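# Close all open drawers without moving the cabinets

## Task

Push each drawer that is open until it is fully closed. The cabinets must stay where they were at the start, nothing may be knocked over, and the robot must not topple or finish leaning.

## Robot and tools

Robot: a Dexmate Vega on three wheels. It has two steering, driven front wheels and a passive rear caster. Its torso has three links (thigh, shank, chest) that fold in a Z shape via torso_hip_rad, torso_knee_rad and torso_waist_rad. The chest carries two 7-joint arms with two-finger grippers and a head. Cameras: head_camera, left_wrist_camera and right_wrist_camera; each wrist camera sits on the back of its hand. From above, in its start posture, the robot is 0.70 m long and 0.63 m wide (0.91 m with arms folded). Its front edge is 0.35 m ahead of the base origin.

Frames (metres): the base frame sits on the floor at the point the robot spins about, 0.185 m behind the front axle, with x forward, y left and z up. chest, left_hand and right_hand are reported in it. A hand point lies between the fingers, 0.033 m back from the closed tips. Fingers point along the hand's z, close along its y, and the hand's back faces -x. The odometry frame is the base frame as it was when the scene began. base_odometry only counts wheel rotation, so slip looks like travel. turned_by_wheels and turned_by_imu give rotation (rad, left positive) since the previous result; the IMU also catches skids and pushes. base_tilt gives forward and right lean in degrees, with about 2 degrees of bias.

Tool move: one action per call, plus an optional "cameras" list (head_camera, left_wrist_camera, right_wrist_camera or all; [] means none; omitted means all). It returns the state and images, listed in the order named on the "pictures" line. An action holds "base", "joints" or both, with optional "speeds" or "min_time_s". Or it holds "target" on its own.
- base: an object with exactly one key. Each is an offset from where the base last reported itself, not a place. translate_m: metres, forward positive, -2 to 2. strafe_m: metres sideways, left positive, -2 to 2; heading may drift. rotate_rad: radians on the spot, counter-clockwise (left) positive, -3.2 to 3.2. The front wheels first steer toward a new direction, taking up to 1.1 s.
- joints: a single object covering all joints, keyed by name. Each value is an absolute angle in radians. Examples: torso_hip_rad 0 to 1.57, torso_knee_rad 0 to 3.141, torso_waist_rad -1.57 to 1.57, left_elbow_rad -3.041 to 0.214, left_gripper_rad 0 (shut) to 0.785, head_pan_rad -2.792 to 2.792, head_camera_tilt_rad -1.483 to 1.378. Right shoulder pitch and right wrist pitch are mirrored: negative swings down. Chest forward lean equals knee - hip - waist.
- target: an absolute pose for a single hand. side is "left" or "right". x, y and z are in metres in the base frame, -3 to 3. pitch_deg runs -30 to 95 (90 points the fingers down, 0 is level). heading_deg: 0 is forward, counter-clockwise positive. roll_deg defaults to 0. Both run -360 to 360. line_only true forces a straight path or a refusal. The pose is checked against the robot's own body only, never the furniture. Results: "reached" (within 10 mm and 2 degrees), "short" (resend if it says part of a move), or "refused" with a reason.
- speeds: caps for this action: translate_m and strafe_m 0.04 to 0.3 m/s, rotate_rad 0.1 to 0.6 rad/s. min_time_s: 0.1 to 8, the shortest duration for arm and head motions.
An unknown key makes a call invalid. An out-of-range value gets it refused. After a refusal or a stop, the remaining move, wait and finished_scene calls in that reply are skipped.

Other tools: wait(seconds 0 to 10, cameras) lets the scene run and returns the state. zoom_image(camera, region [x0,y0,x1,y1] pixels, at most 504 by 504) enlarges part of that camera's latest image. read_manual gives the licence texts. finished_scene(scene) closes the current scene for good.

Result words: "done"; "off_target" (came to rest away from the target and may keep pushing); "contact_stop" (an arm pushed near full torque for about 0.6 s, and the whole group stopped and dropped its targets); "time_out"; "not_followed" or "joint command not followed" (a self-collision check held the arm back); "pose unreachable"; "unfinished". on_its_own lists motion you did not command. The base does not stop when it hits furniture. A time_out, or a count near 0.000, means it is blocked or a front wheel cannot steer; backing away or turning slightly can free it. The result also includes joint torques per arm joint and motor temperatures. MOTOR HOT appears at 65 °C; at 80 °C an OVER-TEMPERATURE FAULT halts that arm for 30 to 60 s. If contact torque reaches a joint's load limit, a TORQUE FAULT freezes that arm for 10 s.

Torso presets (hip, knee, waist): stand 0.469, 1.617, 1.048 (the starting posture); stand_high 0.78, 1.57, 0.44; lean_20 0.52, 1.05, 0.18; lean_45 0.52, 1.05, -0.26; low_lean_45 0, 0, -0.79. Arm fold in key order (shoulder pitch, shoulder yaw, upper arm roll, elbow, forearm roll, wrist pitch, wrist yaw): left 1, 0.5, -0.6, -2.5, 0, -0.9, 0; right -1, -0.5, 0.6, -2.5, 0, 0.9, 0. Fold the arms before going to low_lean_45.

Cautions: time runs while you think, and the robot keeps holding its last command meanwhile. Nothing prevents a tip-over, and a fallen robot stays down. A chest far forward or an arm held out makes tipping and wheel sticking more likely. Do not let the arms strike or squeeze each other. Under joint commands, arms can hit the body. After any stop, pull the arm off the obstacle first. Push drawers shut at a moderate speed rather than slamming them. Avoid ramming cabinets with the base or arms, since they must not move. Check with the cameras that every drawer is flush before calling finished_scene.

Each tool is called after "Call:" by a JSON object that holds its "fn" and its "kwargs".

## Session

Call:
{"fn": "move", "kwargs": {"joints": {"head_pan_rad":1.3,"head_camera_tilt_rad":0.3}, "cameras": ["head_camera"]}}

Call:
{"fn": "move", "kwargs": {"joints": {"head_pan_rad":2.7}, "cameras": ["head_camera"]}}

Call:
{"fn": "move", "kwargs": {"joints": {"head_pan_rad":-2.7}, "cameras": ["head_camera"]}}

Call:
{"fn": "move", "kwargs": {"joints": {"head_pan_rad":-1.3}, "cameras": ["head_camera"]}}

Call:
{"fn": "move", "kwargs": {"joints": {"head_pan_rad":0}, "cameras": ["head_camera"]}}

Scene clock: 1.53 s.
Joint torques (N m): left_arm=[5.84 0.54 -0.05 -5.2 -0.48 -2.15 -0.01] | right_arm=[-1.75 0.57 -0.68 -5.3 -0.03 2.36 0.2]
Motor temperatures (°C): left_arm=[27 30 30 30 34 38 35] | right_arm=[30 28 29 31 34 35 35]
move: done
base_odometry: x=+0.000 y=+0.000 heading=+0.000
turned_by_wheels: +0.000
turned_by_imu: +0.000
base_tilt: forward=+0.7 right=+0.0
base_status: not commanded
joint_positions: torso_hip_rad=+0.469 torso_knee_rad=+1.617 torso_waist_rad=+1.048 left_shoulder_pitch_rad=+2.199 left_shoulder_yaw_rad=+0.001 left_upper_arm_roll_rad=-0.010 left_elbow_rad=-1.084 left_forearm_roll_rad=+0.015 left_wrist_pitch_rad=-0.506 left_wrist_yaw_rad=-0.016 left_gripper_rad=+0.005 right_shoulder_pitch_rad=-2.184 right_shoulder_yaw_rad=+0.007 right_upper_arm_roll_rad=+0.010 right_elbow_rad=-1.115 right_forearm_roll_rad=+0.008 right_wrist_pitch_rad=+0.481 right_wrist_yaw_rad=-0.008 right_gripper_rad=+0.005 head_pan_rad=+1.300 head_tilt_rad=+0.000 head_camera_tilt_rad=+0.300
joint_status: all done
chest: x=-0.0111 y=+0.0000 z=+1.4155 quat_wxyz=(+0.999, +0.000, +0.050, +0.000) (m; base frame)
left_hand: x=+0.1921 y=+0.2282 z=+0.6022 quat_wxyz=(+0.417, +0.009, +0.909, -0.003) pitch_deg=+40.7 heading_deg=-1.0 roll_deg=+0.2 back=up (m; base frame)
right_hand: x=+0.2143 y=-0.2374 z=+0.6092 quat_wxyz=(+0.427, +0.011, +0.904, -0.007) pitch_deg=+39.5 heading_deg=-1.6 roll_deg=-0.2 back=up (m; base frame)
pictures: head_camera
Images, in order (width x height): head_camera 896x560.

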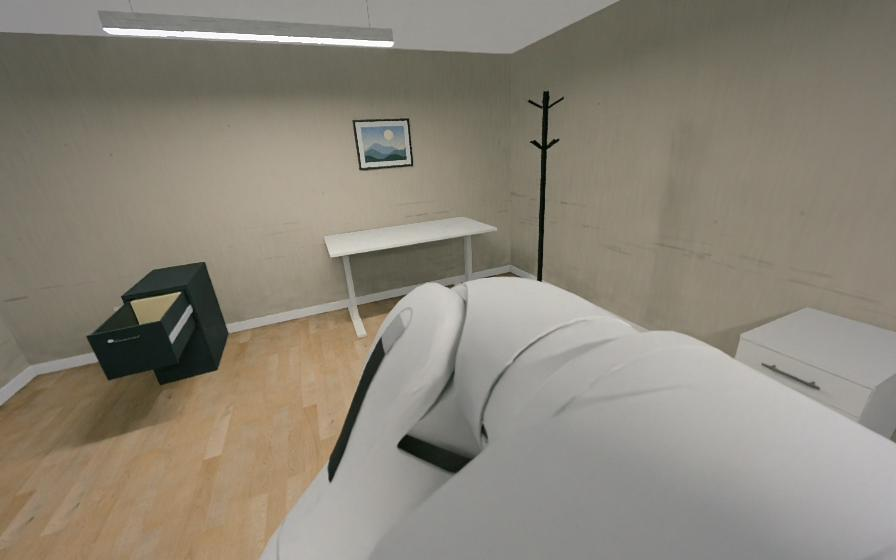

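Scene clock: 3.13 s.
Joint torques (N m): left_arm=[5.43 0.98 1.83 -6.87 0.36 -1.11 0] | right_arm=[-1.95 -0.5 -0.67 -5.17 -0.01 2.32 0.01]
Motor temperatures (°C): left_arm=[27 30 30 30 34 38 35] | right_arm=[30 28 29 31 34 35 35]
move: done
base_odometry: x=+0.000 y=+0.000 heading=+0.000
turned_by_wheels: +0.000
turned_by_imu: +0.000
base_tilt: forward=+0.7 right=+0.0
base_status: not commanded
joint_positions: torso_hip_rad=+0.469 torso_knee_rad=+1.617 torso_waist_rad=+1.048 left_shoulder_pitch_rad=+2.199 left_shoulder_yaw_rad=+0.001 left_upper_arm_roll_rad=-0.010 left_elbow_rad=-1.084 left_forearm_roll_rad=+0.015 left_wrist_pitch_rad=-0.506 left_wrist_yaw_rad=-0.016 left_gripper_rad=+0.005 right_shoulder_pitch_rad=-2.184 right_shoulder_yaw_rad=+0.007 right_upper_arm_roll_rad=+0.010 right_elbow_rad=-1.115 right_forearm_roll_rad=+0.008 right_wrist_pitch_rad=+0.481 right_wrist_yaw_rad=-0.008 right_gripper_rad=+0.005 head_pan_rad=+2.700 head_tilt_rad=+0.000 head_camera_tilt_rad=+0.300
joint_status: all done
chest: x=-0.0111 y=+0.0000 z=+1.4155 quat_wxyz=(+0.999, +0.000, +0.050, +0.000) (m; base frame)
left_hand: x=+0.1921 y=+0.2282 z=+0.6022 quat_wxyz=(+0.417, +0.009, +0.909, -0.003) pitch_deg=+40.7 heading_deg=-1.0 roll_deg=+0.2 back=up (m; base frame)
right_hand: x=+0.2143 y=-0.2374 z=+0.6092 quat_wxyz=(+0.427, +0.011, +0.904, -0.007) pitch_deg=+39.5 heading_deg=-1.6 roll_deg=-0.2 back=up (m; base frame)
pictures: head_camera
Images, in order (width x height): head_camera 896x560.

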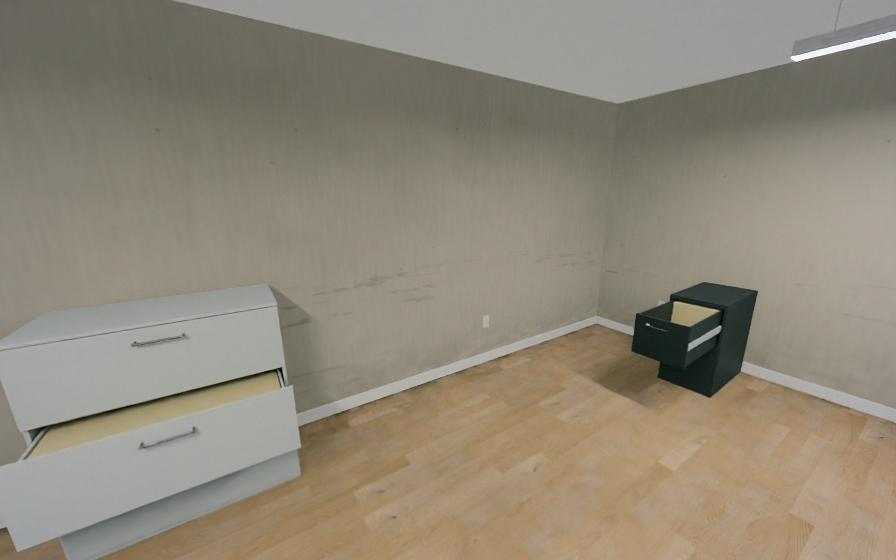

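Scene clock: 7.40 s.
Joint torques (N m): left_arm=[3.51 0.48 -0.23 -5.82 -0.45 -1.83 -0.11] | right_arm=[-1.62 -0.05 -0.37 -5.03 -0.06 1.93 -0.06]
Motor temperatures (°C): left_arm=[27 30 30 30 34 38 35] | right_arm=[30 28 29 31 34 35 35]
move: done
base_odometry: x=+0.000 y=+0.000 heading=+0.000
turned_by_wheels: +0.000
turned_by_imu: +0.001
base_tilt: forward=+0.6 right=-0.1
base_status: not commanded
joint_positions: torso_hip_rad=+0.469 torso_knee_rad=+1.617 torso_waist_rad=+1.048 left_shoulder_pitch_rad=+2.199 left_shoulder_yaw_rad=+0.001 left_upper_arm_roll_rad=-0.010 left_elbow_rad=-1.084 left_forearm_roll_rad=+0.015 left_wrist_pitch_rad=-0.506 left_wrist_yaw_rad=-0.016 left_gripper_rad=+0.005 right_shoulder_pitch_rad=-2.184 right_shoulder_yaw_rad=+0.007 right_upper_arm_roll_rad=+0.010 right_elbow_rad=-1.115 right_forearm_roll_rad=+0.008 right_wrist_pitch_rad=+0.481 right_wrist_yaw_rad=-0.008 right_gripper_rad=+0.005 head_pan_rad=-2.700 head_tilt_rad=+0.000 head_camera_tilt_rad=+0.300
joint_status: all done
chest: x=-0.0111 y=+0.0000 z=+1.4155 quat_wxyz=(+0.999, +0.000, +0.050, +0.000) (m; base frame)
left_hand: x=+0.1921 y=+0.2282 z=+0.6022 quat_wxyz=(+0.417, +0.009, +0.909, -0.003) pitch_deg=+40.7 heading_deg=-1.0 roll_deg=+0.2 back=up (m; base frame)
right_hand: x=+0.2143 y=-0.2374 z=+0.6092 quat_wxyz=(+0.427, +0.011, +0.904, -0.007) pitch_deg=+39.5 heading_deg=-1.6 roll_deg=-0.2 back=up (m; base frame)
pictures: head_camera
Images, in order (width x height): head_camera 896x560.

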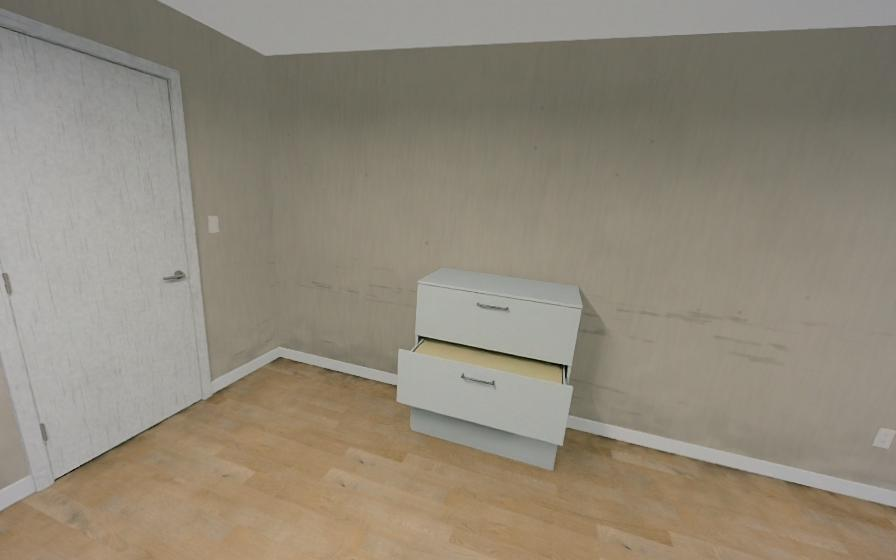

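Scene clock: 9.00 s.
Joint torques (N m): left_arm=[6.41 0.29 -1.41 -6.18 0.25 -2.57 -0.38] | right_arm=[-1.94 0.18 -0.49 -4.37 0 2.5 0.12]
Motor temperatures (°C): left_arm=[27 30 30 30 34 38 35] | right_arm=[30 28 29 31 34 35 35]
move: done
base_odometry: x=+0.000 y=+0.000 heading=+0.000
turned_by_wheels: +0.000
turned_by_imu: +0.000
base_tilt: forward=+0.7 right=-0.1
base_status: not commanded
joint_positions: torso_hip_rad=+0.469 torso_knee_rad=+1.617 torso_waist_rad=+1.048 left_shoulder_pitch_rad=+2.199 left_shoulder_yaw_rad=+0.001 left_upper_arm_roll_rad=-0.010 left_elbow_rad=-1.084 left_forearm_roll_rad=+0.015 left_wrist_pitch_rad=-0.506 left_wrist_yaw_rad=-0.016 left_gripper_rad=+0.005 right_shoulder_pitch_rad=-2.184 right_shoulder_yaw_rad=+0.007 right_upper_arm_roll_rad=+0.010 right_elbow_rad=-1.115 right_forearm_roll_rad=+0.008 right_wrist_pitch_rad=+0.481 right_wrist_yaw_rad=-0.008 right_gripper_rad=+0.005 head_pan_rad=-1.300 head_tilt_rad=+0.000 head_camera_tilt_rad=+0.300
joint_status: all done
chest: x=-0.0111 y=+0.0000 z=+1.4155 quat_wxyz=(+0.999, +0.000, +0.050, +0.000) (m; base frame)
left_hand: x=+0.1921 y=+0.2282 z=+0.6022 quat_wxyz=(+0.417, +0.009, +0.909, -0.003) pitch_deg=+40.7 heading_deg=-1.0 roll_deg=+0.2 back=up (m; base frame)
right_hand: x=+0.2143 y=-0.2374 z=+0.6092 quat_wxyz=(+0.427, +0.011, +0.904, -0.007) pitch_deg=+39.5 heading_deg=-1.6 roll_deg=-0.2 back=up (m; base frame)
pictures: head_camera
Images, in order (width x height): head_camera 896x560.

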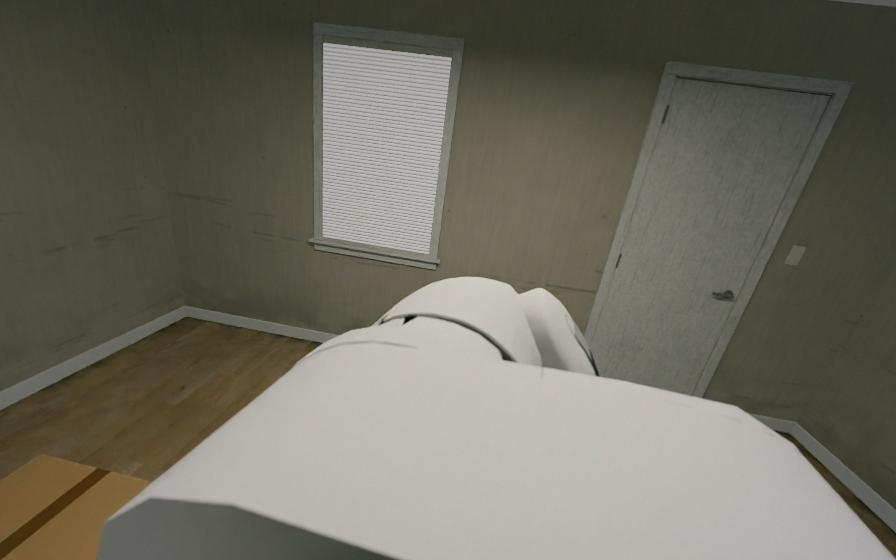

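Scene clock: 10.53 s.
Joint torques (N m): left_arm=[4.92 -0.04 1.98 -5.15 0.9 -1.79 0.09] | right_arm=[-2.43 0.19 -0.58 -4.59 -0.14 2.22 0.07]
Motor temperatures (°C): left_arm=[27 30 30 30 34 38 35] | right_arm=[30 28 29 31 34 35 35]
move: done
base_odometry: x=+0.000 y=+0.000 heading=+0.000
turned_by_wheels: +0.000
turned_by_imu: +0.000
base_tilt: forward=+0.7 right=+0.0
base_status: not commanded
joint_positions: torso_hip_rad=+0.469 torso_knee_rad=+1.617 torso_waist_rad=+1.048 left_shoulder_pitch_rad=+2.199 left_shoulder_yaw_rad=+0.001 left_upper_arm_roll_rad=-0.010 left_elbow_rad=-1.084 left_forearm_roll_rad=+0.015 left_wrist_pitch_rad=-0.506 left_wrist_yaw_rad=-0.016 left_gripper_rad=+0.005 right_shoulder_pitch_rad=-2.184 right_shoulder_yaw_rad=+0.007 right_upper_arm_roll_rad=+0.010 right_elbow_rad=-1.115 right_forearm_roll_rad=+0.008 right_wrist_pitch_rad=+0.481 right_wrist_yaw_rad=-0.008 right_gripper_rad=+0.005 head_pan_rad=+0.000 head_tilt_rad=+0.000 head_camera_tilt_rad=+0.300
joint_status: all done
chest: x=-0.0111 y=+0.0000 z=+1.4155 quat_wxyz=(+0.999, +0.000, +0.050, +0.000) (m; base frame)
left_hand: x=+0.1921 y=+0.2282 z=+0.6022 quat_wxyz=(+0.417, +0.009, +0.909, -0.003) pitch_deg=+40.7 heading_deg=-1.0 roll_deg=+0.2 back=up (m; base frame)
right_hand: x=+0.2143 y=-0.2374 z=+0.6092 quat_wxyz=(+0.427, +0.011, +0.904, -0.007) pitch_deg=+39.5 heading_deg=-1.6 roll_deg=-0.2 back=up (m; base frame)
pictures: head_camera
Images, in order (width x height): head_camera 896x560.

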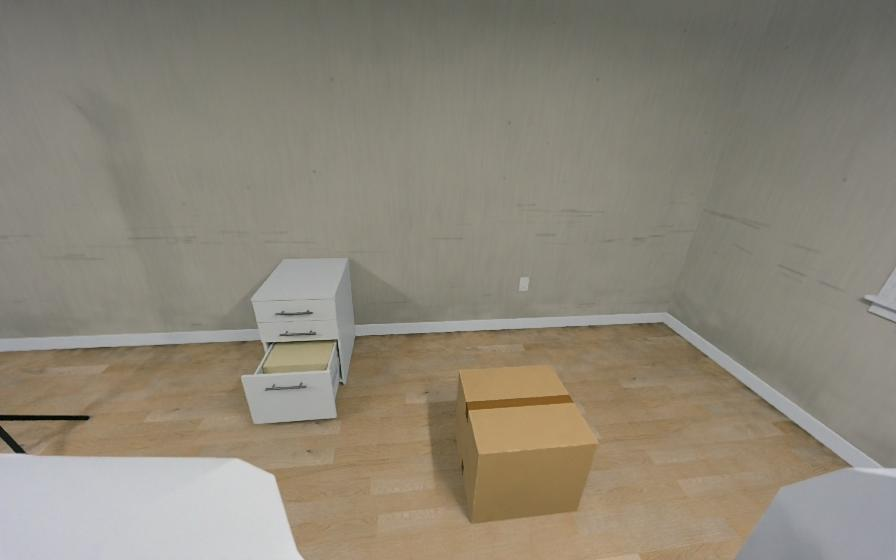

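Call:
{"fn": "move", "kwargs": {"base": {"rotate_rad":0.13}, "joints": {"right_shoulder_pitch_rad":-1.2,"right_elbow_rad":-1.4,"right_wrist_pitch_rad":0.2,"left_shoulder_pitch_rad":1.5,"left_elbow_rad":-2.5}, "cameras": []}}

Call:
{"fn": "move", "kwargs": {"base": {"strafe_m":0.85}, "joints": {"torso_hip_rad":0.0,"torso_knee_rad":0.6,"torso_waist_rad":-0.05,"head_camera_tilt_rad":-0.15}, "cameras": ["head_camera"]}}

Call:
{"fn": "move", "kwargs": {"target": {"side":"right","x":0.62,"y":-0.18,"z":0.36,"pitch_deg":35,"heading_deg":0}, "cameras": ["head_camera","right_wrist_camera"]}}

Scene clock: 35.37 s.
Joint torques (N m): left_arm=[-12.46 -0.37 0.99 -8.03 -0.4 0.04 0.29] | right_arm=[22.09 0.97 -0.66 -13.9 -0.09 1.81 0.03]
Motor temperatures (°C): left_arm=[27 30 30 30 34 38 35] | right_arm=[30 28 29 31 34 36 35]
move: done
base_odometry: x=+0.000 y=+0.000 heading=+0.130
turned_by_wheels: +0.130
turned_by_imu: +0.128
base_tilt: forward=+0.7 right=+0.0
base_status: done
joint_positions: torso_hip_rad=+0.469 torso_knee_rad=+1.617 torso_waist_rad=+1.048 left_shoulder_pitch_rad=+1.504 left_shoulder_yaw_rad=+0.001 left_upper_arm_roll_rad=-0.010 left_elbow_rad=-2.494 left_forearm_roll_rad=+0.015 left_wrist_pitch_rad=-0.507 left_wrist_yaw_rad=-0.016 left_gripper_rad=+0.005 right_shoulder_pitch_rad=-1.201 right_shoulder_yaw_rad=+0.007 right_upper_arm_roll_rad=+0.010 right_elbow_rad=-1.399 right_forearm_roll_rad=+0.008 right_wrist_pitch_rad=+0.200 right_wrist_yaw_rad=-0.008 right_gripper_rad=+0.005 head_pan_rad=+0.000 head_tilt_rad=+0.000 head_camera_tilt_rad=+0.300
joint_status: all done
chest: x=-0.0111 y=+0.0000 z=+1.4155 quat_wxyz=(+0.999, +0.000, +0.050, +0.000) (m; base frame)
left_hand: x=+0.3132 y=+0.2237 z=+1.6855 quat_wxyz=(+0.996, +0.012, +0.087, +0.011) pitch_deg=-79.9 heading_deg=-7.4 roll_deg=+8.6 (m; base frame)
right_hand: x=+0.7990 y=-0.2373 z=+1.2335 quat_wxyz=(+0.804, +0.012, +0.594, +0.000) pitch_deg=-17.1 heading_deg=-1.1 roll_deg=+1.2 back=up (m; base frame)
pictures: none
No camera images: "cameras" was empty.

Scene clock: 40.70 s.
Joint torques (N m): left_arm=[-6.45 0.48 1.03 -15.63 -0.35 -1.46 -0.06] | right_arm=[12.98 1.13 -0.85 -11.43 -0.08 1.82 0.06]
Motor temperatures (°C): left_arm=[27 30 30 30 34 38 35] | right_arm=[30 28 29 32 34 36 35]
move: done
base_odometry: x=-0.118 y=+0.839 heading=+0.142
turned_by_wheels: +0.012
turned_by_imu: +0.006
base_tilt: forward=+0.7 right=-0.1
base_status: done
joint_positions: torso_hip_rad=+0.000 torso_knee_rad=+0.600 torso_waist_rad=-0.050 left_shoulder_pitch_rad=+1.500 left_shoulder_yaw_rad=+0.001 left_upper_arm_roll_rad=-0.010 left_elbow_rad=-2.500 left_forearm_roll_rad=+0.015 left_wrist_pitch_rad=-0.506 left_wrist_yaw_rad=-0.016 left_gripper_rad=+0.005 right_shoulder_pitch_rad=-1.200 right_shoulder_yaw_rad=+0.007 right_upper_arm_roll_rad=+0.010 right_elbow_rad=-1.400 right_forearm_roll_rad=+0.008 right_wrist_pitch_rad=+0.200 right_wrist_yaw_rad=-0.008 right_gripper_rad=+0.005 head_pan_rad=+0.000 head_tilt_rad=+0.000 head_camera_tilt_rad=-0.150
joint_status: all done
chest: x=+0.1026 y=+0.0000 z=+1.0857 quat_wxyz=(+0.948, +0.000, +0.319, +0.000) (m; base frame)
left_hand: x=+0.5179 y=+0.2237 z=+1.1510 quat_wxyz=(+0.937, +0.015, +0.350, +0.007) pitch_deg=-49.0 heading_deg=-2.0 roll_deg=+2.8 back=up (m; base frame)
right_hand: x=+0.6984 y=-0.2373 z=+0.5075 quat_wxyz=(+0.613, +0.012, +0.790, -0.003) pitch_deg=+14.4 heading_deg=-1.1 roll_deg=+0.6 back=up (m; base frame)
pictures: head_camera
Images, in order (width x height): head_camera 896x560.

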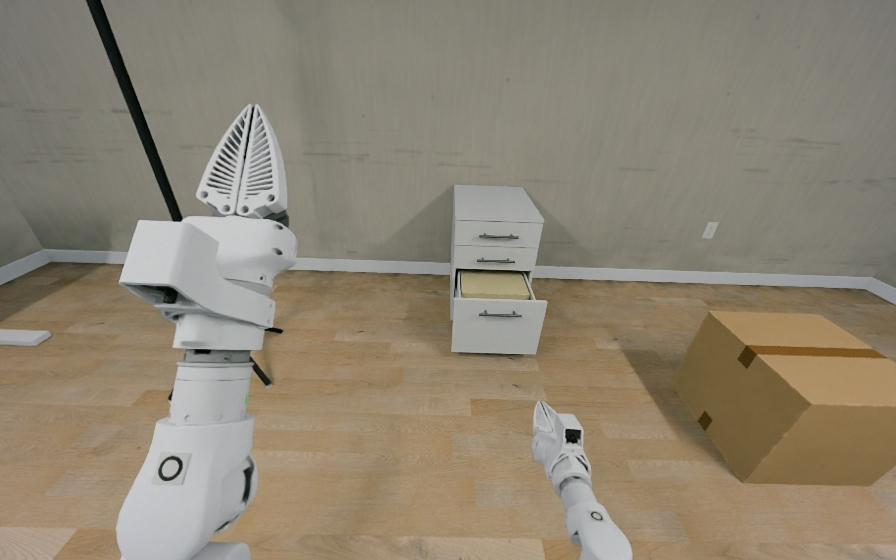

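Scene clock: 43.43 s.
Joint torques (N m): left_arm=[-5.19 1.07 1.33 -13.61 0.66 -0.31 -0.1] | right_arm=[13.03 4.62 -5.02 -6.29 -0.28 2.36 -0.04]
Motor temperatures (°C): left_arm=[27 30 30 30 34 38 35] | right_arm=[30 28 29 32 34 36 35]
move: done
base_odometry: x=-0.118 y=+0.839 heading=+0.142
turned_by_wheels: +0.000
turned_by_imu: +0.000
base_tilt: forward=+0.7 right=-0.1
base_status: not commanded
joint_positions: torso_hip_rad=+0.000 torso_knee_rad=+0.600 torso_waist_rad=-0.050 left_shoulder_pitch_rad=+1.500 left_shoulder_yaw_rad=+0.001 left_upper_arm_roll_rad=-0.010 left_elbow_rad=-2.500 left_forearm_roll_rad=+0.015 left_wrist_pitch_rad=-0.506 left_wrist_yaw_rad=-0.016 left_gripper_rad=+0.005 right_shoulder_pitch_rad=-1.216 right_shoulder_yaw_rad=+0.068 right_upper_arm_roll_rad=-0.057 right_elbow_rad=-1.340 right_forearm_roll_rad=-0.047 right_wrist_pitch_rad=-0.082 right_wrist_yaw_rad=-0.072 right_gripper_rad=+0.005 head_pan_rad=+0.000 head_tilt_rad=+0.000 head_camera_tilt_rad=-0.150
joint_status: not commanded
chest: x=+0.1026 y=+0.0000 z=+1.0857 quat_wxyz=(+0.948, +0.000, +0.319, +0.000) (m; base frame)
left_hand: x=+0.5179 y=+0.2237 z=+1.1510 quat_wxyz=(+0.937, +0.015, +0.350, +0.007) pitch_deg=-49.0 heading_deg=-2.0 roll_deg=+2.8 back=up (m; base frame)
right_hand: x=+0.6217 y=-0.1815 z=+0.3626 quat_wxyz=(+0.465, +0.001, +0.885, +0.000) pitch_deg=+34.6 heading_deg=+0.0 roll_deg=+0.0 back=up (m; base frame)
right_hand_status: reached (straight line, planned for 1.2 s): 3 mm and 0.4 deg off.
pictures: head_camera, right_wrist_camera
Images, in order (width x height): head_camera 896x560, right_wrist_camera 672x420.

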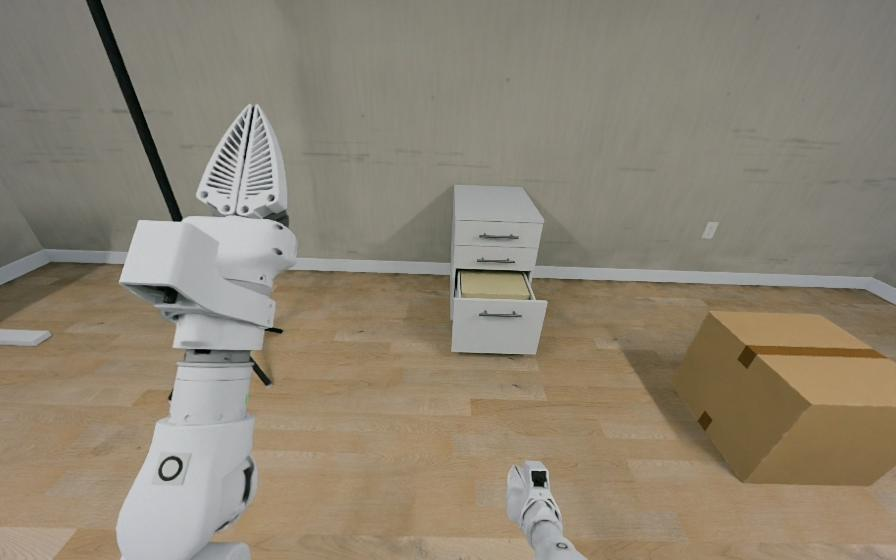

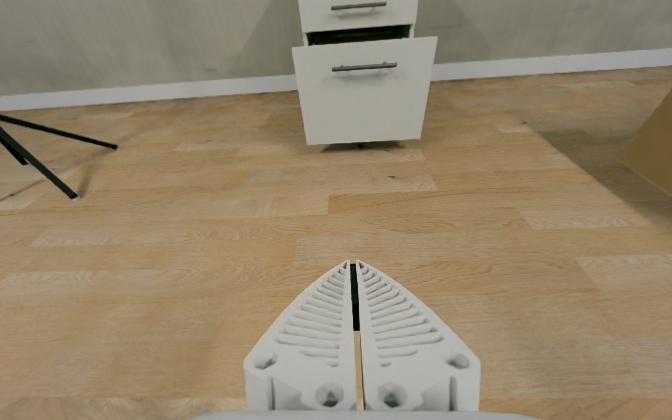

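Call:
{"fn": "move", "kwargs": {"target": {"side":"right","x":0.62,"y":-0.21,"z":0.353,"pitch_deg":35,"heading_deg":0}, "cameras": []}}

Call:
{"fn": "move", "kwargs": {"base": {"translate_m":0.72}, "cameras": ["head_camera","right_wrist_camera"]}}

Scene clock: 54.00 s.
Joint torques (N m): left_arm=[-6.18 1.72 -1.02 -12.81 0.17 -1.48 0.74] | right_arm=[13.12 -0.22 1.87 -5.88 0.32 2.23 0.52]
Motor temperatures (°C): left_arm=[27 30 30 31 34 38 35] | right_arm=[31 28 29 32 34 36 35]
move: done
base_odometry: x=-0.118 y=+0.839 heading=+0.142
turned_by_wheels: +0.000
turned_by_imu: +0.001
base_tilt: forward=+0.7 right=-0.1
base_status: not commanded
joint_positions: torso_hip_rad=+0.000 torso_knee_rad=+0.600 torso_waist_rad=-0.050 left_shoulder_pitch_rad=+1.500 left_shoulder_yaw_rad=+0.001 left_upper_arm_roll_rad=-0.010 left_elbow_rad=-2.500 left_forearm_roll_rad=+0.015 left_wrist_pitch_rad=-0.506 left_wrist_yaw_rad=-0.016 left_gripper_rad=+0.005 right_shoulder_pitch_rad=-1.205 right_shoulder_yaw_rad=+0.034 right_upper_arm_roll_rad=-0.026 right_elbow_rad=-1.309 right_forearm_roll_rad=-0.024 right_wrist_pitch_rad=-0.066 right_wrist_yaw_rad=-0.034 right_gripper_rad=+0.005 head_pan_rad=+0.000 head_tilt_rad=+0.000 head_camera_tilt_rad=-0.150
joint_status: not commanded
chest: x=+0.1026 y=+0.0000 z=+1.0857 quat_wxyz=(+0.948, +0.000, +0.319, +0.000) (m; base frame)
left_hand: x=+0.5179 y=+0.2237 z=+1.1510 quat_wxyz=(+0.937, +0.015, +0.350, +0.007) pitch_deg=-49.0 heading_deg=-2.0 roll_deg=+2.8 back=up (m; base frame)
right_hand: x=+0.6196 y=-0.2057 z=+0.3536 quat_wxyz=(+0.461, +0.000, +0.887, +0.000) pitch_deg=+35.0 heading_deg=+0.0 roll_deg=+0.0 back=up (m; base frame)
right_hand_status: reached (straight line, planned for 0.4 s): 4 mm and 0.0 deg off.
pictures: none
No camera images: "cameras" was empty.

Scene clock: 58.50 s.
Joint torques (N m): left_arm=[-5.68 0.87 0.21 -14.42 0.53 -2.45 0.35] | right_arm=[12.09 -1.05 2.34 -6.2 0.26 2.42 0.37]
Motor temperatures (°C): left_arm=[27 30 30 31 34 38 35] | right_arm=[31 28 29 32 34 36 35]
move: done
base_odometry: x=+0.595 y=+0.943 heading=+0.142
turned_by_wheels: +0.000
turned_by_imu: +0.000
base_tilt: forward=+0.7 right=-0.1
base_status: done
joint_positions: torso_hip_rad=+0.000 torso_knee_rad=+0.600 torso_waist_rad=-0.050 left_shoulder_pitch_rad=+1.500 left_shoulder_yaw_rad=+0.001 left_upper_arm_roll_rad=-0.010 left_elbow_rad=-2.500 left_forearm_roll_rad=+0.015 left_wrist_pitch_rad=-0.506 left_wrist_yaw_rad=-0.016 left_gripper_rad=+0.005 right_shoulder_pitch_rad=-1.204 right_shoulder_yaw_rad=+0.029 right_upper_arm_roll_rad=-0.021 right_elbow_rad=-1.304 right_forearm_roll_rad=-0.021 right_wrist_pitch_rad=-0.062 right_wrist_yaw_rad=-0.028 right_gripper_rad=+0.005 head_pan_rad=+0.000 head_tilt_rad=+0.000 head_camera_tilt_rad=-0.150
joint_status: not commanded
chest: x=+0.1026 y=+0.0000 z=+1.0857 quat_wxyz=(+0.948, +0.000, +0.319, +0.000) (m; base frame)
left_hand: x=+0.5179 y=+0.2237 z=+1.1510 quat_wxyz=(+0.937, +0.015, +0.350, +0.007) pitch_deg=-49.0 heading_deg=-2.0 roll_deg=+2.8 back=up (m; base frame)
right_hand: x=+0.6196 y=-0.2098 z=+0.3527 quat_wxyz=(+0.461, +0.000, +0.887, +0.000) pitch_deg=+35.0 heading_deg=+0.0 roll_deg=+0.0 back=up (m; base frame)
pictures: head_camera, right_wrist_camera
Images, in order (width x height): head_camera 896x560, right_wrist_camera 672x420.

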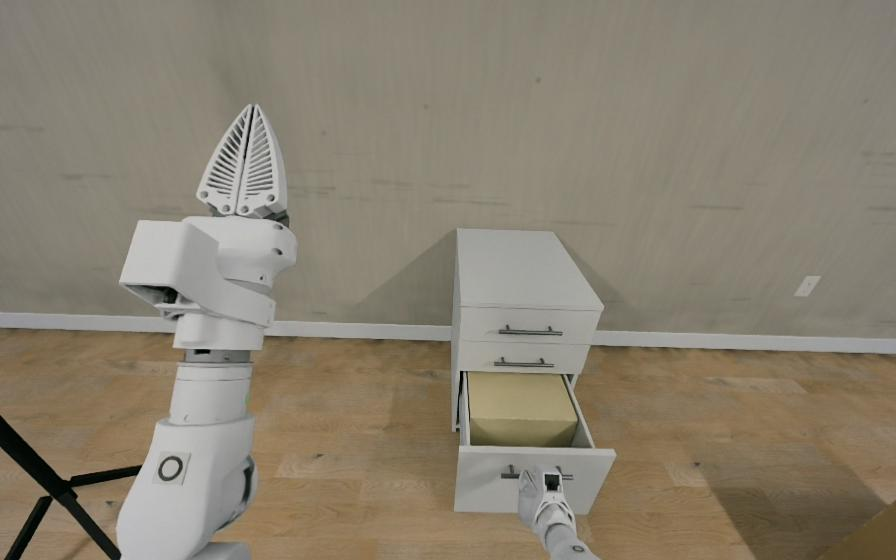

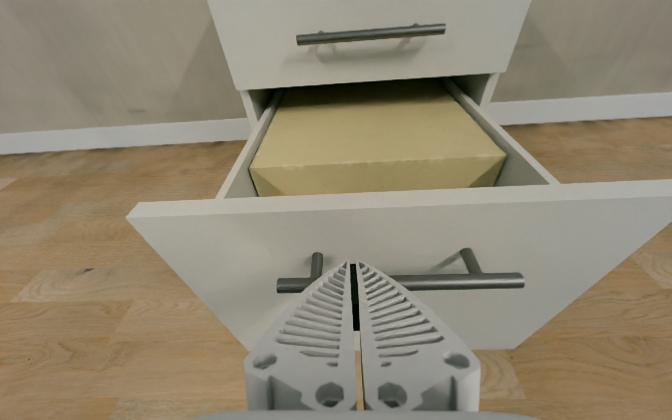

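Call:
{"fn": "move", "kwargs": {"target": {"side":"right","x":0.62,"y":-0.24,"z":0.353,"pitch_deg":35,"heading_deg":0}, "cameras": []}}

Call:
{"fn": "move", "kwargs": {"base": {"translate_m":0.33}, "speeds": {"translate_m":0.08}, "cameras": ["head_camera","right_wrist_camera"]}}

Scene clock: 65.77 s.
Joint torques (N m): left_arm=[-5.45 -0.6 1.55 -11.76 -0.18 -2.58 -0.22] | right_arm=[1.54 -1.76 2.42 -10.77 0.42 2.14 0.23]
Motor temperatures (°C): left_arm=[27 30 30 31 34 38 35] | right_arm=[31 28 29 32 34 36 35]
move: done
base_odometry: x=+0.595 y=+0.943 heading=+0.142
turned_by_wheels: +0.000
turned_by_imu: +0.001
base_tilt: forward=+0.7 right=+0.0
base_status: not commanded
joint_positions: torso_hip_rad=+0.000 torso_knee_rad=+0.600 torso_waist_rad=-0.050 left_shoulder_pitch_rad=+1.500 left_shoulder_yaw_rad=+0.001 left_upper_arm_roll_rad=-0.010 left_elbow_rad=-2.500 left_forearm_roll_rad=+0.015 left_wrist_pitch_rad=-0.506 left_wrist_yaw_rad=-0.016 left_gripper_rad=+0.005 right_shoulder_pitch_rad=-1.204 right_shoulder_yaw_rad=-0.007 right_upper_arm_roll_rad=+0.011 right_elbow_rad=-1.305 right_forearm_roll_rad=+0.003 right_wrist_pitch_rad=-0.063 right_wrist_yaw_rad=+0.012 right_gripper_rad=+0.005 head_pan_rad=+0.000 head_tilt_rad=+0.000 head_camera_tilt_rad=-0.150
joint_status: not commanded
chest: x=+0.1026 y=+0.0000 z=+1.0857 quat_wxyz=(+0.948, +0.000, +0.319, +0.000) (m; base frame)
left_hand: x=+0.5179 y=+0.2237 z=+1.1510 quat_wxyz=(+0.937, +0.015, +0.350, +0.007) pitch_deg=-49.0 heading_deg=-2.0 roll_deg=+2.8 back=up (m; base frame)
right_hand: x=+0.6199 y=-0.2360 z=+0.3527 quat_wxyz=(+0.461, +0.000, +0.887, +0.000) pitch_deg=+35.0 heading_deg=+0.0 roll_deg=+0.0 back=up (m; base frame)
right_hand_status: reached (straight line, planned for 0.4 s): 4 mm and 0.0 deg off.
pictures: none
No camera images: "cameras" was empty.

Scene clock: 70.77 s.
Joint torques (N m): left_arm=[-5.72 0.46 -1.67 -12.78 -0.21 -1.29 -0.08] | right_arm=[17.09 -0.56 2 -13.26 0.33 4.86 0.66]
Motor temperatures (°C): left_arm=[27 30 30 31 34 38 35] | right_arm=[31 28 29 32 34 36 35]
move: done
base_odometry: x=+0.921 y=+0.991 heading=+0.141
turned_by_wheels: -0.001
turned_by_imu: -0.001
base_tilt: forward=+0.7 right=-0.1
base_status: done
joint_positions: torso_hip_rad=+0.000 torso_knee_rad=+0.600 torso_waist_rad=-0.050 left_shoulder_pitch_rad=+1.500 left_shoulder_yaw_rad=+0.001 left_upper_arm_roll_rad=-0.010 left_elbow_rad=-2.500 left_forearm_roll_rad=+0.015 left_wrist_pitch_rad=-0.506 left_wrist_yaw_rad=-0.016 left_gripper_rad=+0.005 right_shoulder_pitch_rad=-1.205 right_shoulder_yaw_rad=-0.012 right_upper_arm_roll_rad=+0.015 right_elbow_rad=-1.306 right_forearm_roll_rad=+0.006 right_wrist_pitch_rad=-0.064 right_wrist_yaw_rad=+0.018 right_gripper_rad=+0.005 head_pan_rad=+0.000 head_tilt_rad=+0.000 head_camera_tilt_rad=-0.150
joint_status: not commanded
chest: x=+0.1025 y=+0.0000 z=+1.0857 quat_wxyz=(+0.948, +0.000, +0.319, +0.000) (m; base frame)
left_hand: x=+0.5178 y=+0.2237 z=+1.1511 quat_wxyz=(+0.937, +0.015, +0.350, +0.007) pitch_deg=-49.0 heading_deg=-2.0 roll_deg=+2.8 back=up (m; base frame)
right_hand: x=+0.6190 y=-0.2399 z=+0.3521 quat_wxyz=(+0.461, +0.000, +0.888, +0.000) pitch_deg=+35.1 heading_deg=+0.0 roll_deg=+0.0 back=up (m; base frame)
pictures: head_camera, right_wrist_camera
Images, in order (width x height): head_camera 896x560, right_wrist_camera 672x420.

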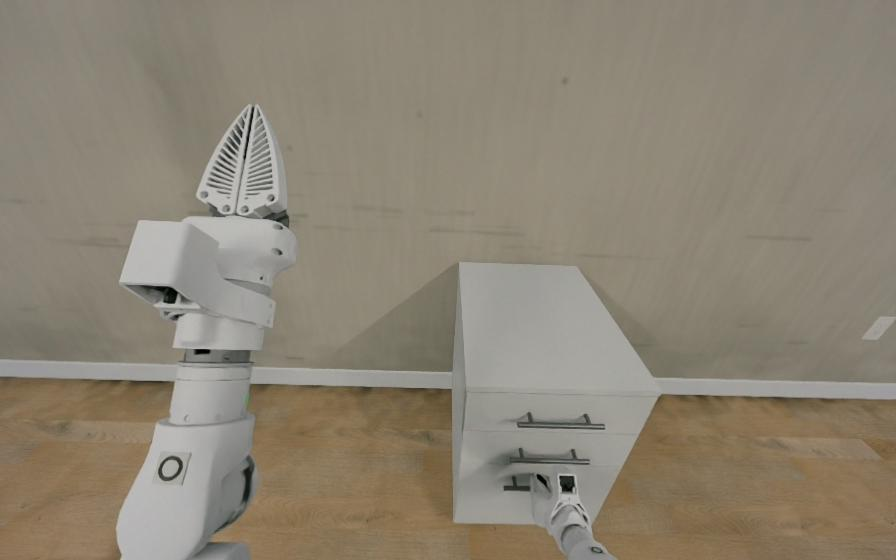

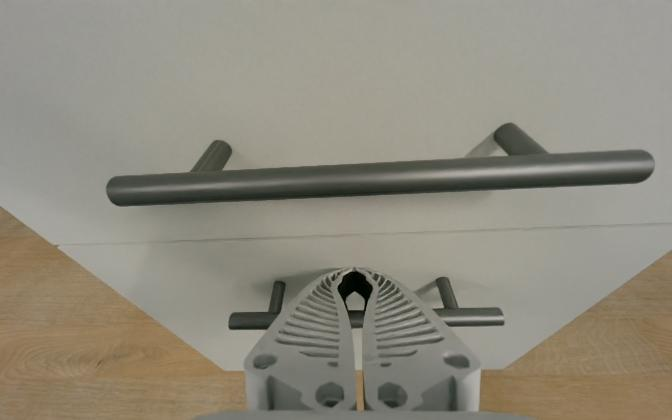

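Call:
{"fn": "move", "kwargs": {"base": {"translate_m":0.015}, "speeds": {"translate_m":0.04}, "cameras": ["right_wrist_camera"]}}

Call:
{"fn": "move", "kwargs": {"base": {"translate_m":-0.6}, "cameras": ["head_camera"]}}

Call:
{"fn": "move", "kwargs": {"base": {"rotate_rad":1.53}, "cameras": ["head_camera"]}}

Scene clock: 87.60 s.
Joint torques (N m): left_arm=[-5.18 -0.42 -0.24 -11.93 0.85 -2.23 -0.03] | right_arm=[22.13 -1.29 1.95 -14.32 0.44 6.16 0.78]
Motor temperatures (°C): left_arm=[27 30 30 31 34 38 35] | right_arm=[31 28 29 33 34 37 35]
move: done
base_odometry: x=+0.936 y=+0.993 heading=+0.140
turned_by_wheels: -0.001
turned_by_imu: +0.000
base_tilt: forward=+0.6 right=-0.1
base_status: done
joint_positions: torso_hip_rad=+0.000 torso_knee_rad=+0.600 torso_waist_rad=-0.050 left_shoulder_pitch_rad=+1.500 left_shoulder_yaw_rad=+0.001 left_upper_arm_roll_rad=-0.010 left_elbow_rad=-2.500 left_forearm_roll_rad=+0.015 left_wrist_pitch_rad=-0.506 left_wrist_yaw_rad=-0.016 left_gripper_rad=+0.005 right_shoulder_pitch_rad=-1.205 right_shoulder_yaw_rad=-0.012 right_upper_arm_roll_rad=+0.015 right_elbow_rad=-1.305 right_forearm_roll_rad=+0.006 right_wrist_pitch_rad=-0.065 right_wrist_yaw_rad=+0.018 right_gripper_rad=+0.005 head_pan_rad=+0.000 head_tilt_rad=+0.000 head_camera_tilt_rad=-0.150
joint_status: not commanded
chest: x=+0.1024 y=+0.0000 z=+1.0858 quat_wxyz=(+0.948, +0.000, +0.319, +0.000) (m; base frame)
left_hand: x=+0.5177 y=+0.2237 z=+1.1511 quat_wxyz=(+0.937, +0.015, +0.350, +0.007) pitch_deg=-49.0 heading_deg=-2.0 roll_deg=+2.8 back=up (m; base frame)
right_hand: x=+0.6186 y=-0.2399 z=+0.3517 quat_wxyz=(+0.460, +0.000, +0.888, +0.000) pitch_deg=+35.2 heading_deg=+0.0 roll_deg=+0.0 back=up (m; base frame)
pictures: right_wrist_camera
Images, in order (width x height): right_wrist_camera 672x420.

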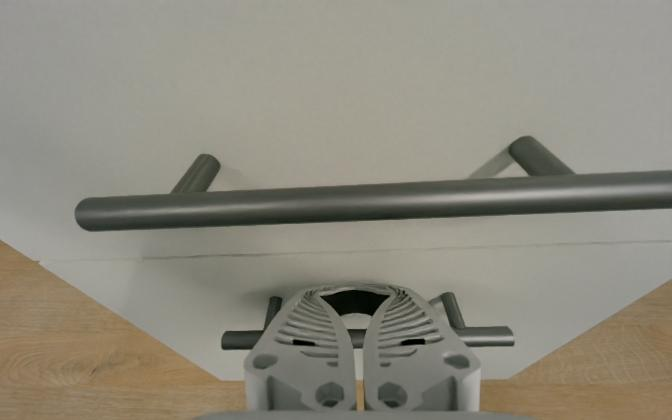

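Scene clock: 91.17 s.
Joint torques (N m): left_arm=[-3.42 1.17 1.01 -13.44 -0.45 -2.8 0.13] | right_arm=[12.13 -1.14 1.87 -11.57 0.33 2.04 0.41]
Motor temperatures (°C): left_arm=[27 30 30 31 34 38 35] | right_arm=[31 28 29 33 34 37 35]
move: done
base_odometry: x=+0.342 y=+0.908 heading=+0.139
turned_by_wheels: -0.001
turned_by_imu: +0.000
base_tilt: forward=+0.7 right=-0.1
base_status: done
joint_positions: torso_hip_rad=+0.000 torso_knee_rad=+0.600 torso_waist_rad=-0.050 left_shoulder_pitch_rad=+1.500 left_shoulder_yaw_rad=+0.001 left_upper_arm_roll_rad=-0.010 left_elbow_rad=-2.500 left_forearm_roll_rad=+0.015 left_wrist_pitch_rad=-0.506 left_wrist_yaw_rad=-0.016 left_gripper_rad=+0.005 right_shoulder_pitch_rad=-1.204 right_shoulder_yaw_rad=-0.012 right_upper_arm_roll_rad=+0.015 right_elbow_rad=-1.306 right_forearm_roll_rad=+0.006 right_wrist_pitch_rad=-0.063 right_wrist_yaw_rad=+0.018 right_gripper_rad=+0.005 head_pan_rad=+0.000 head_tilt_rad=+0.000 head_camera_tilt_rad=-0.150
joint_status: not commanded
chest: x=+0.1026 y=+0.0000 z=+1.0857 quat_wxyz=(+0.948, +0.000, +0.319, +0.000) (m; base frame)
left_hand: x=+0.5179 y=+0.2237 z=+1.1510 quat_wxyz=(+0.937, +0.015, +0.350, +0.007) pitch_deg=-49.0 heading_deg=-2.0 roll_deg=+2.8 back=up (m; base frame)
right_hand: x=+0.6195 y=-0.2399 z=+0.3525 quat_wxyz=(+0.461, +0.000, +0.887, +0.000) pitch_deg=+35.1 heading_deg=+0.0 roll_deg=+0.0 back=up (m; base frame)
pictures: head_camera
Images, in order (width x height): head_camera 896x560.

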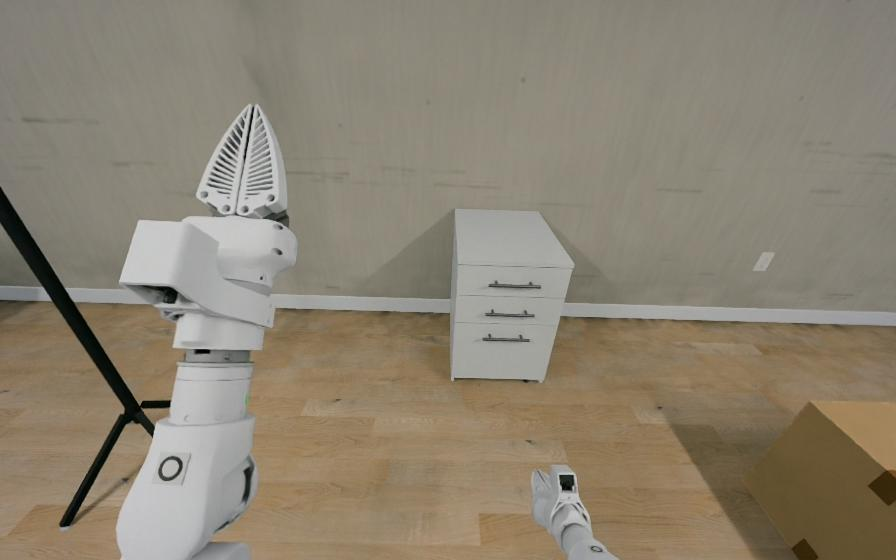

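Scene clock: 95.30 s.
Joint torques (N m): left_arm=[-3.66 0.06 0.61 -13.5 0.07 -1.86 -0.43] | right_arm=[11.48 0 1.82 -11.34 0.4 2.1 0.14]
Motor temperatures (°C): left_arm=[27 30 30 31 34 38 35] | right_arm=[31 28 29 33 34 37 35]
move: done
base_odometry: x=+0.342 y=+0.907 heading=+1.671
turned_by_wheels: +1.532
turned_by_imu: +1.501
base_tilt: forward=+0.6 right=-0.1
base_status: done
joint_positions: torso_hip_rad=+0.000 torso_knee_rad=+0.600 torso_waist_rad=-0.050 left_shoulder_pitch_rad=+1.500 left_shoulder_yaw_rad=+0.001 left_upper_arm_roll_rad=-0.010 left_elbow_rad=-2.500 left_forearm_roll_rad=+0.015 left_wrist_pitch_rad=-0.506 left_wrist_yaw_rad=-0.016 left_gripper_rad=+0.005 right_shoulder_pitch_rad=-1.204 right_shoulder_yaw_rad=-0.012 right_upper_arm_roll_rad=+0.015 right_elbow_rad=-1.306 right_forearm_roll_rad=+0.006 right_wrist_pitch_rad=-0.063 right_wrist_yaw_rad=+0.018 right_gripper_rad=+0.005 head_pan_rad=+0.000 head_tilt_rad=+0.000 head_camera_tilt_rad=-0.150
joint_status: not commanded
chest: x=+0.1026 y=+0.0000 z=+1.0857 quat_wxyz=(+0.948, +0.000, +0.319, +0.000) (m; base frame)
left_hand: x=+0.5179 y=+0.2237 z=+1.1510 quat_wxyz=(+0.937, +0.015, +0.350, +0.007) pitch_deg=-49.0 heading_deg=-2.0 roll_deg=+2.8 back=up (m; base frame)
right_hand: x=+0.6195 y=-0.2399 z=+0.3525 quat_wxyz=(+0.461, +0.000, +0.887, +0.000) pitch_deg=+35.1 heading_deg=+0.0 roll_deg=+0.0 back=up (m; base frame)
pictures: head_camera
Images, in order (width x height): head_camera 896x560.

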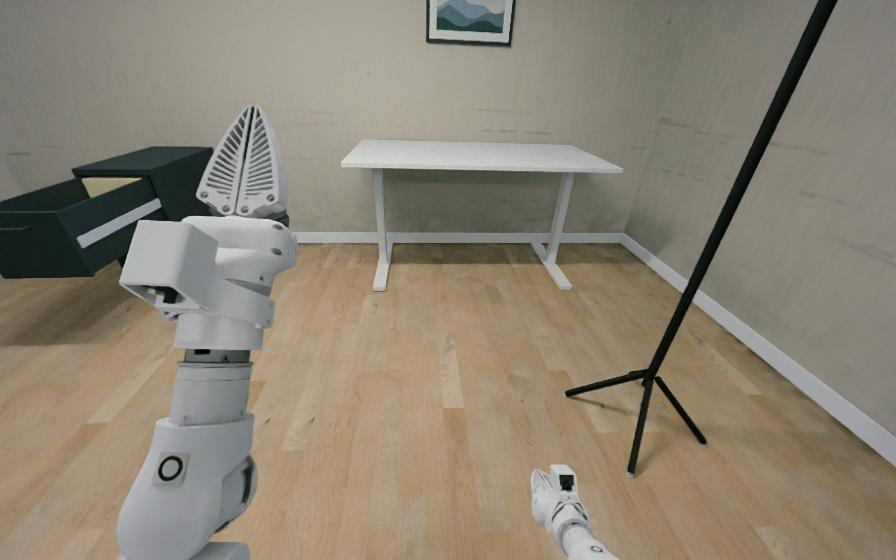

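Call:
{"fn": "move", "kwargs": {"base": {"strafe_m": 1.6}}}

Scene clock: 122.83 s.
Joint torques (N m): left_arm=[-4.4 2.92 -1.23 -13.21 -0.1 -1.5 -0.23] | right_arm=[12.46 -0.24 2.32 -12.08 0.47 1.97 0.26]
Motor temperatures (°C): left_arm=[27 30 30 31 34 38 35] | right_arm=[31 28 29 33 34 37 35]
move: done
base_odometry: x=-1.243 y=+0.723 heading=+1.695
turned_by_wheels: +0.023
turned_by_imu: +0.012
base_tilt: forward=+0.7 right=-0.1
base_status: done
joint_positions: torso_hip_rad=+0.000 torso_knee_rad=+0.600 torso_waist_rad=-0.050 left_shoulder_pitch_rad=+1.500 left_shoulder_yaw_rad=+0.001 left_upper_arm_roll_rad=-0.010 left_elbow_rad=-2.500 left_forearm_roll_rad=+0.015 left_wrist_pitch_rad=-0.506 left_wrist_yaw_rad=-0.016 left_gripper_rad=+0.005 right_shoulder_pitch_rad=-1.204 right_shoulder_yaw_rad=-0.012 right_upper_arm_roll_rad=+0.015 right_elbow_rad=-1.306 right_forearm_roll_rad=+0.006 right_wrist_pitch_rad=-0.063 right_wrist_yaw_rad=+0.018 right_gripper_rad=+0.005 head_pan_rad=+0.000 head_tilt_rad=+0.000 head_camera_tilt_rad=-0.150
joint_status: not commanded
chest: x=+0.1026 y=+0.0000 z=+1.0857 quat_wxyz=(+0.948, +0.000, +0.319, +0.000) (m; base frame)
left_hand: x=+0.5179 y=+0.2237 z=+1.1510 quat_wxyz=(+0.937, +0.015, +0.350, +0.007) pitch_deg=-49.0 heading_deg=-2.0 roll_deg=+2.8 back=up (m; base frame)
right_hand: x=+0.6195 y=-0.2399 z=+0.3525 quat_wxyz=(+0.461, +0.000, +0.887, +0.000) pitch_deg=+35.1 heading_deg=+0.0 roll_deg=+0.0 back=up (m; base frame)
pictures: head_camera, left_wrist_camera, right_wrist_camera
Images, in order (width x height): head_camera 896x560, left_wrist_camera 672x420, right_wrist_camera 672x420.

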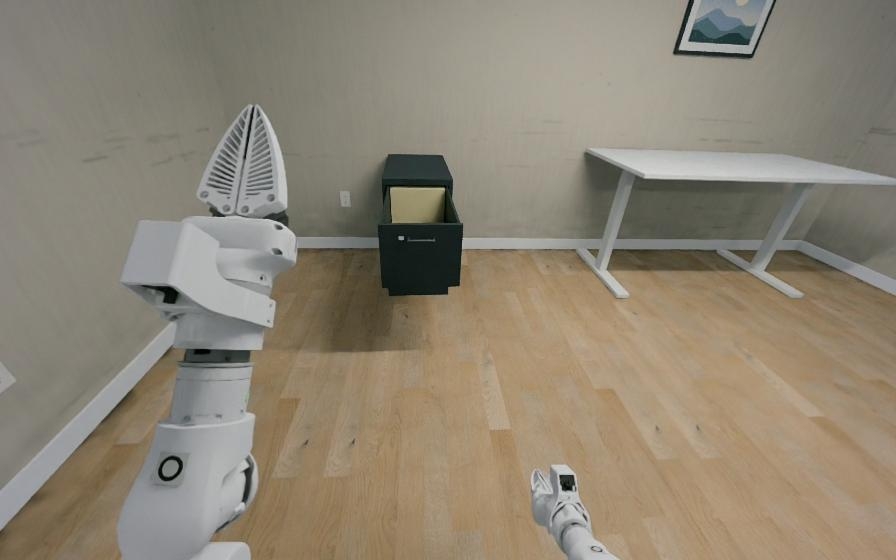

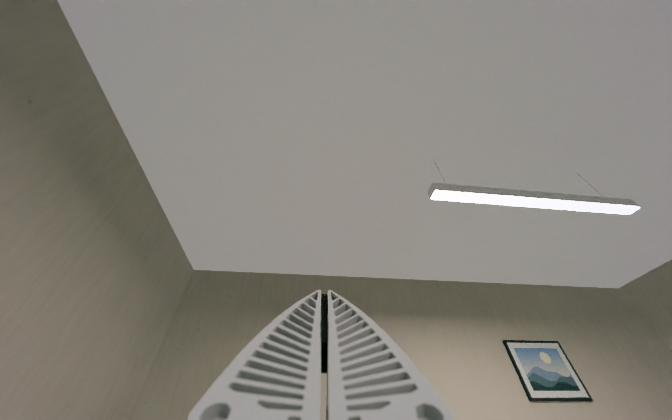

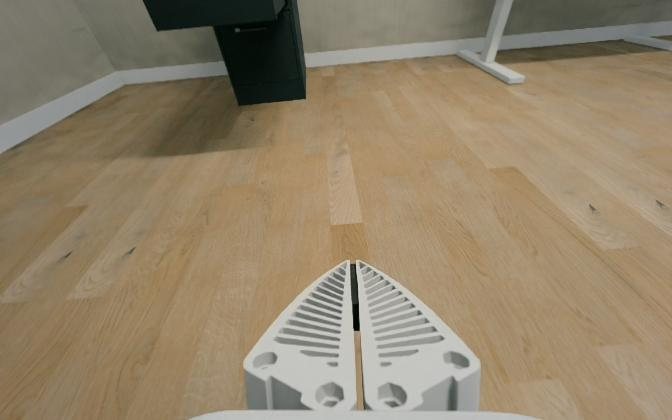

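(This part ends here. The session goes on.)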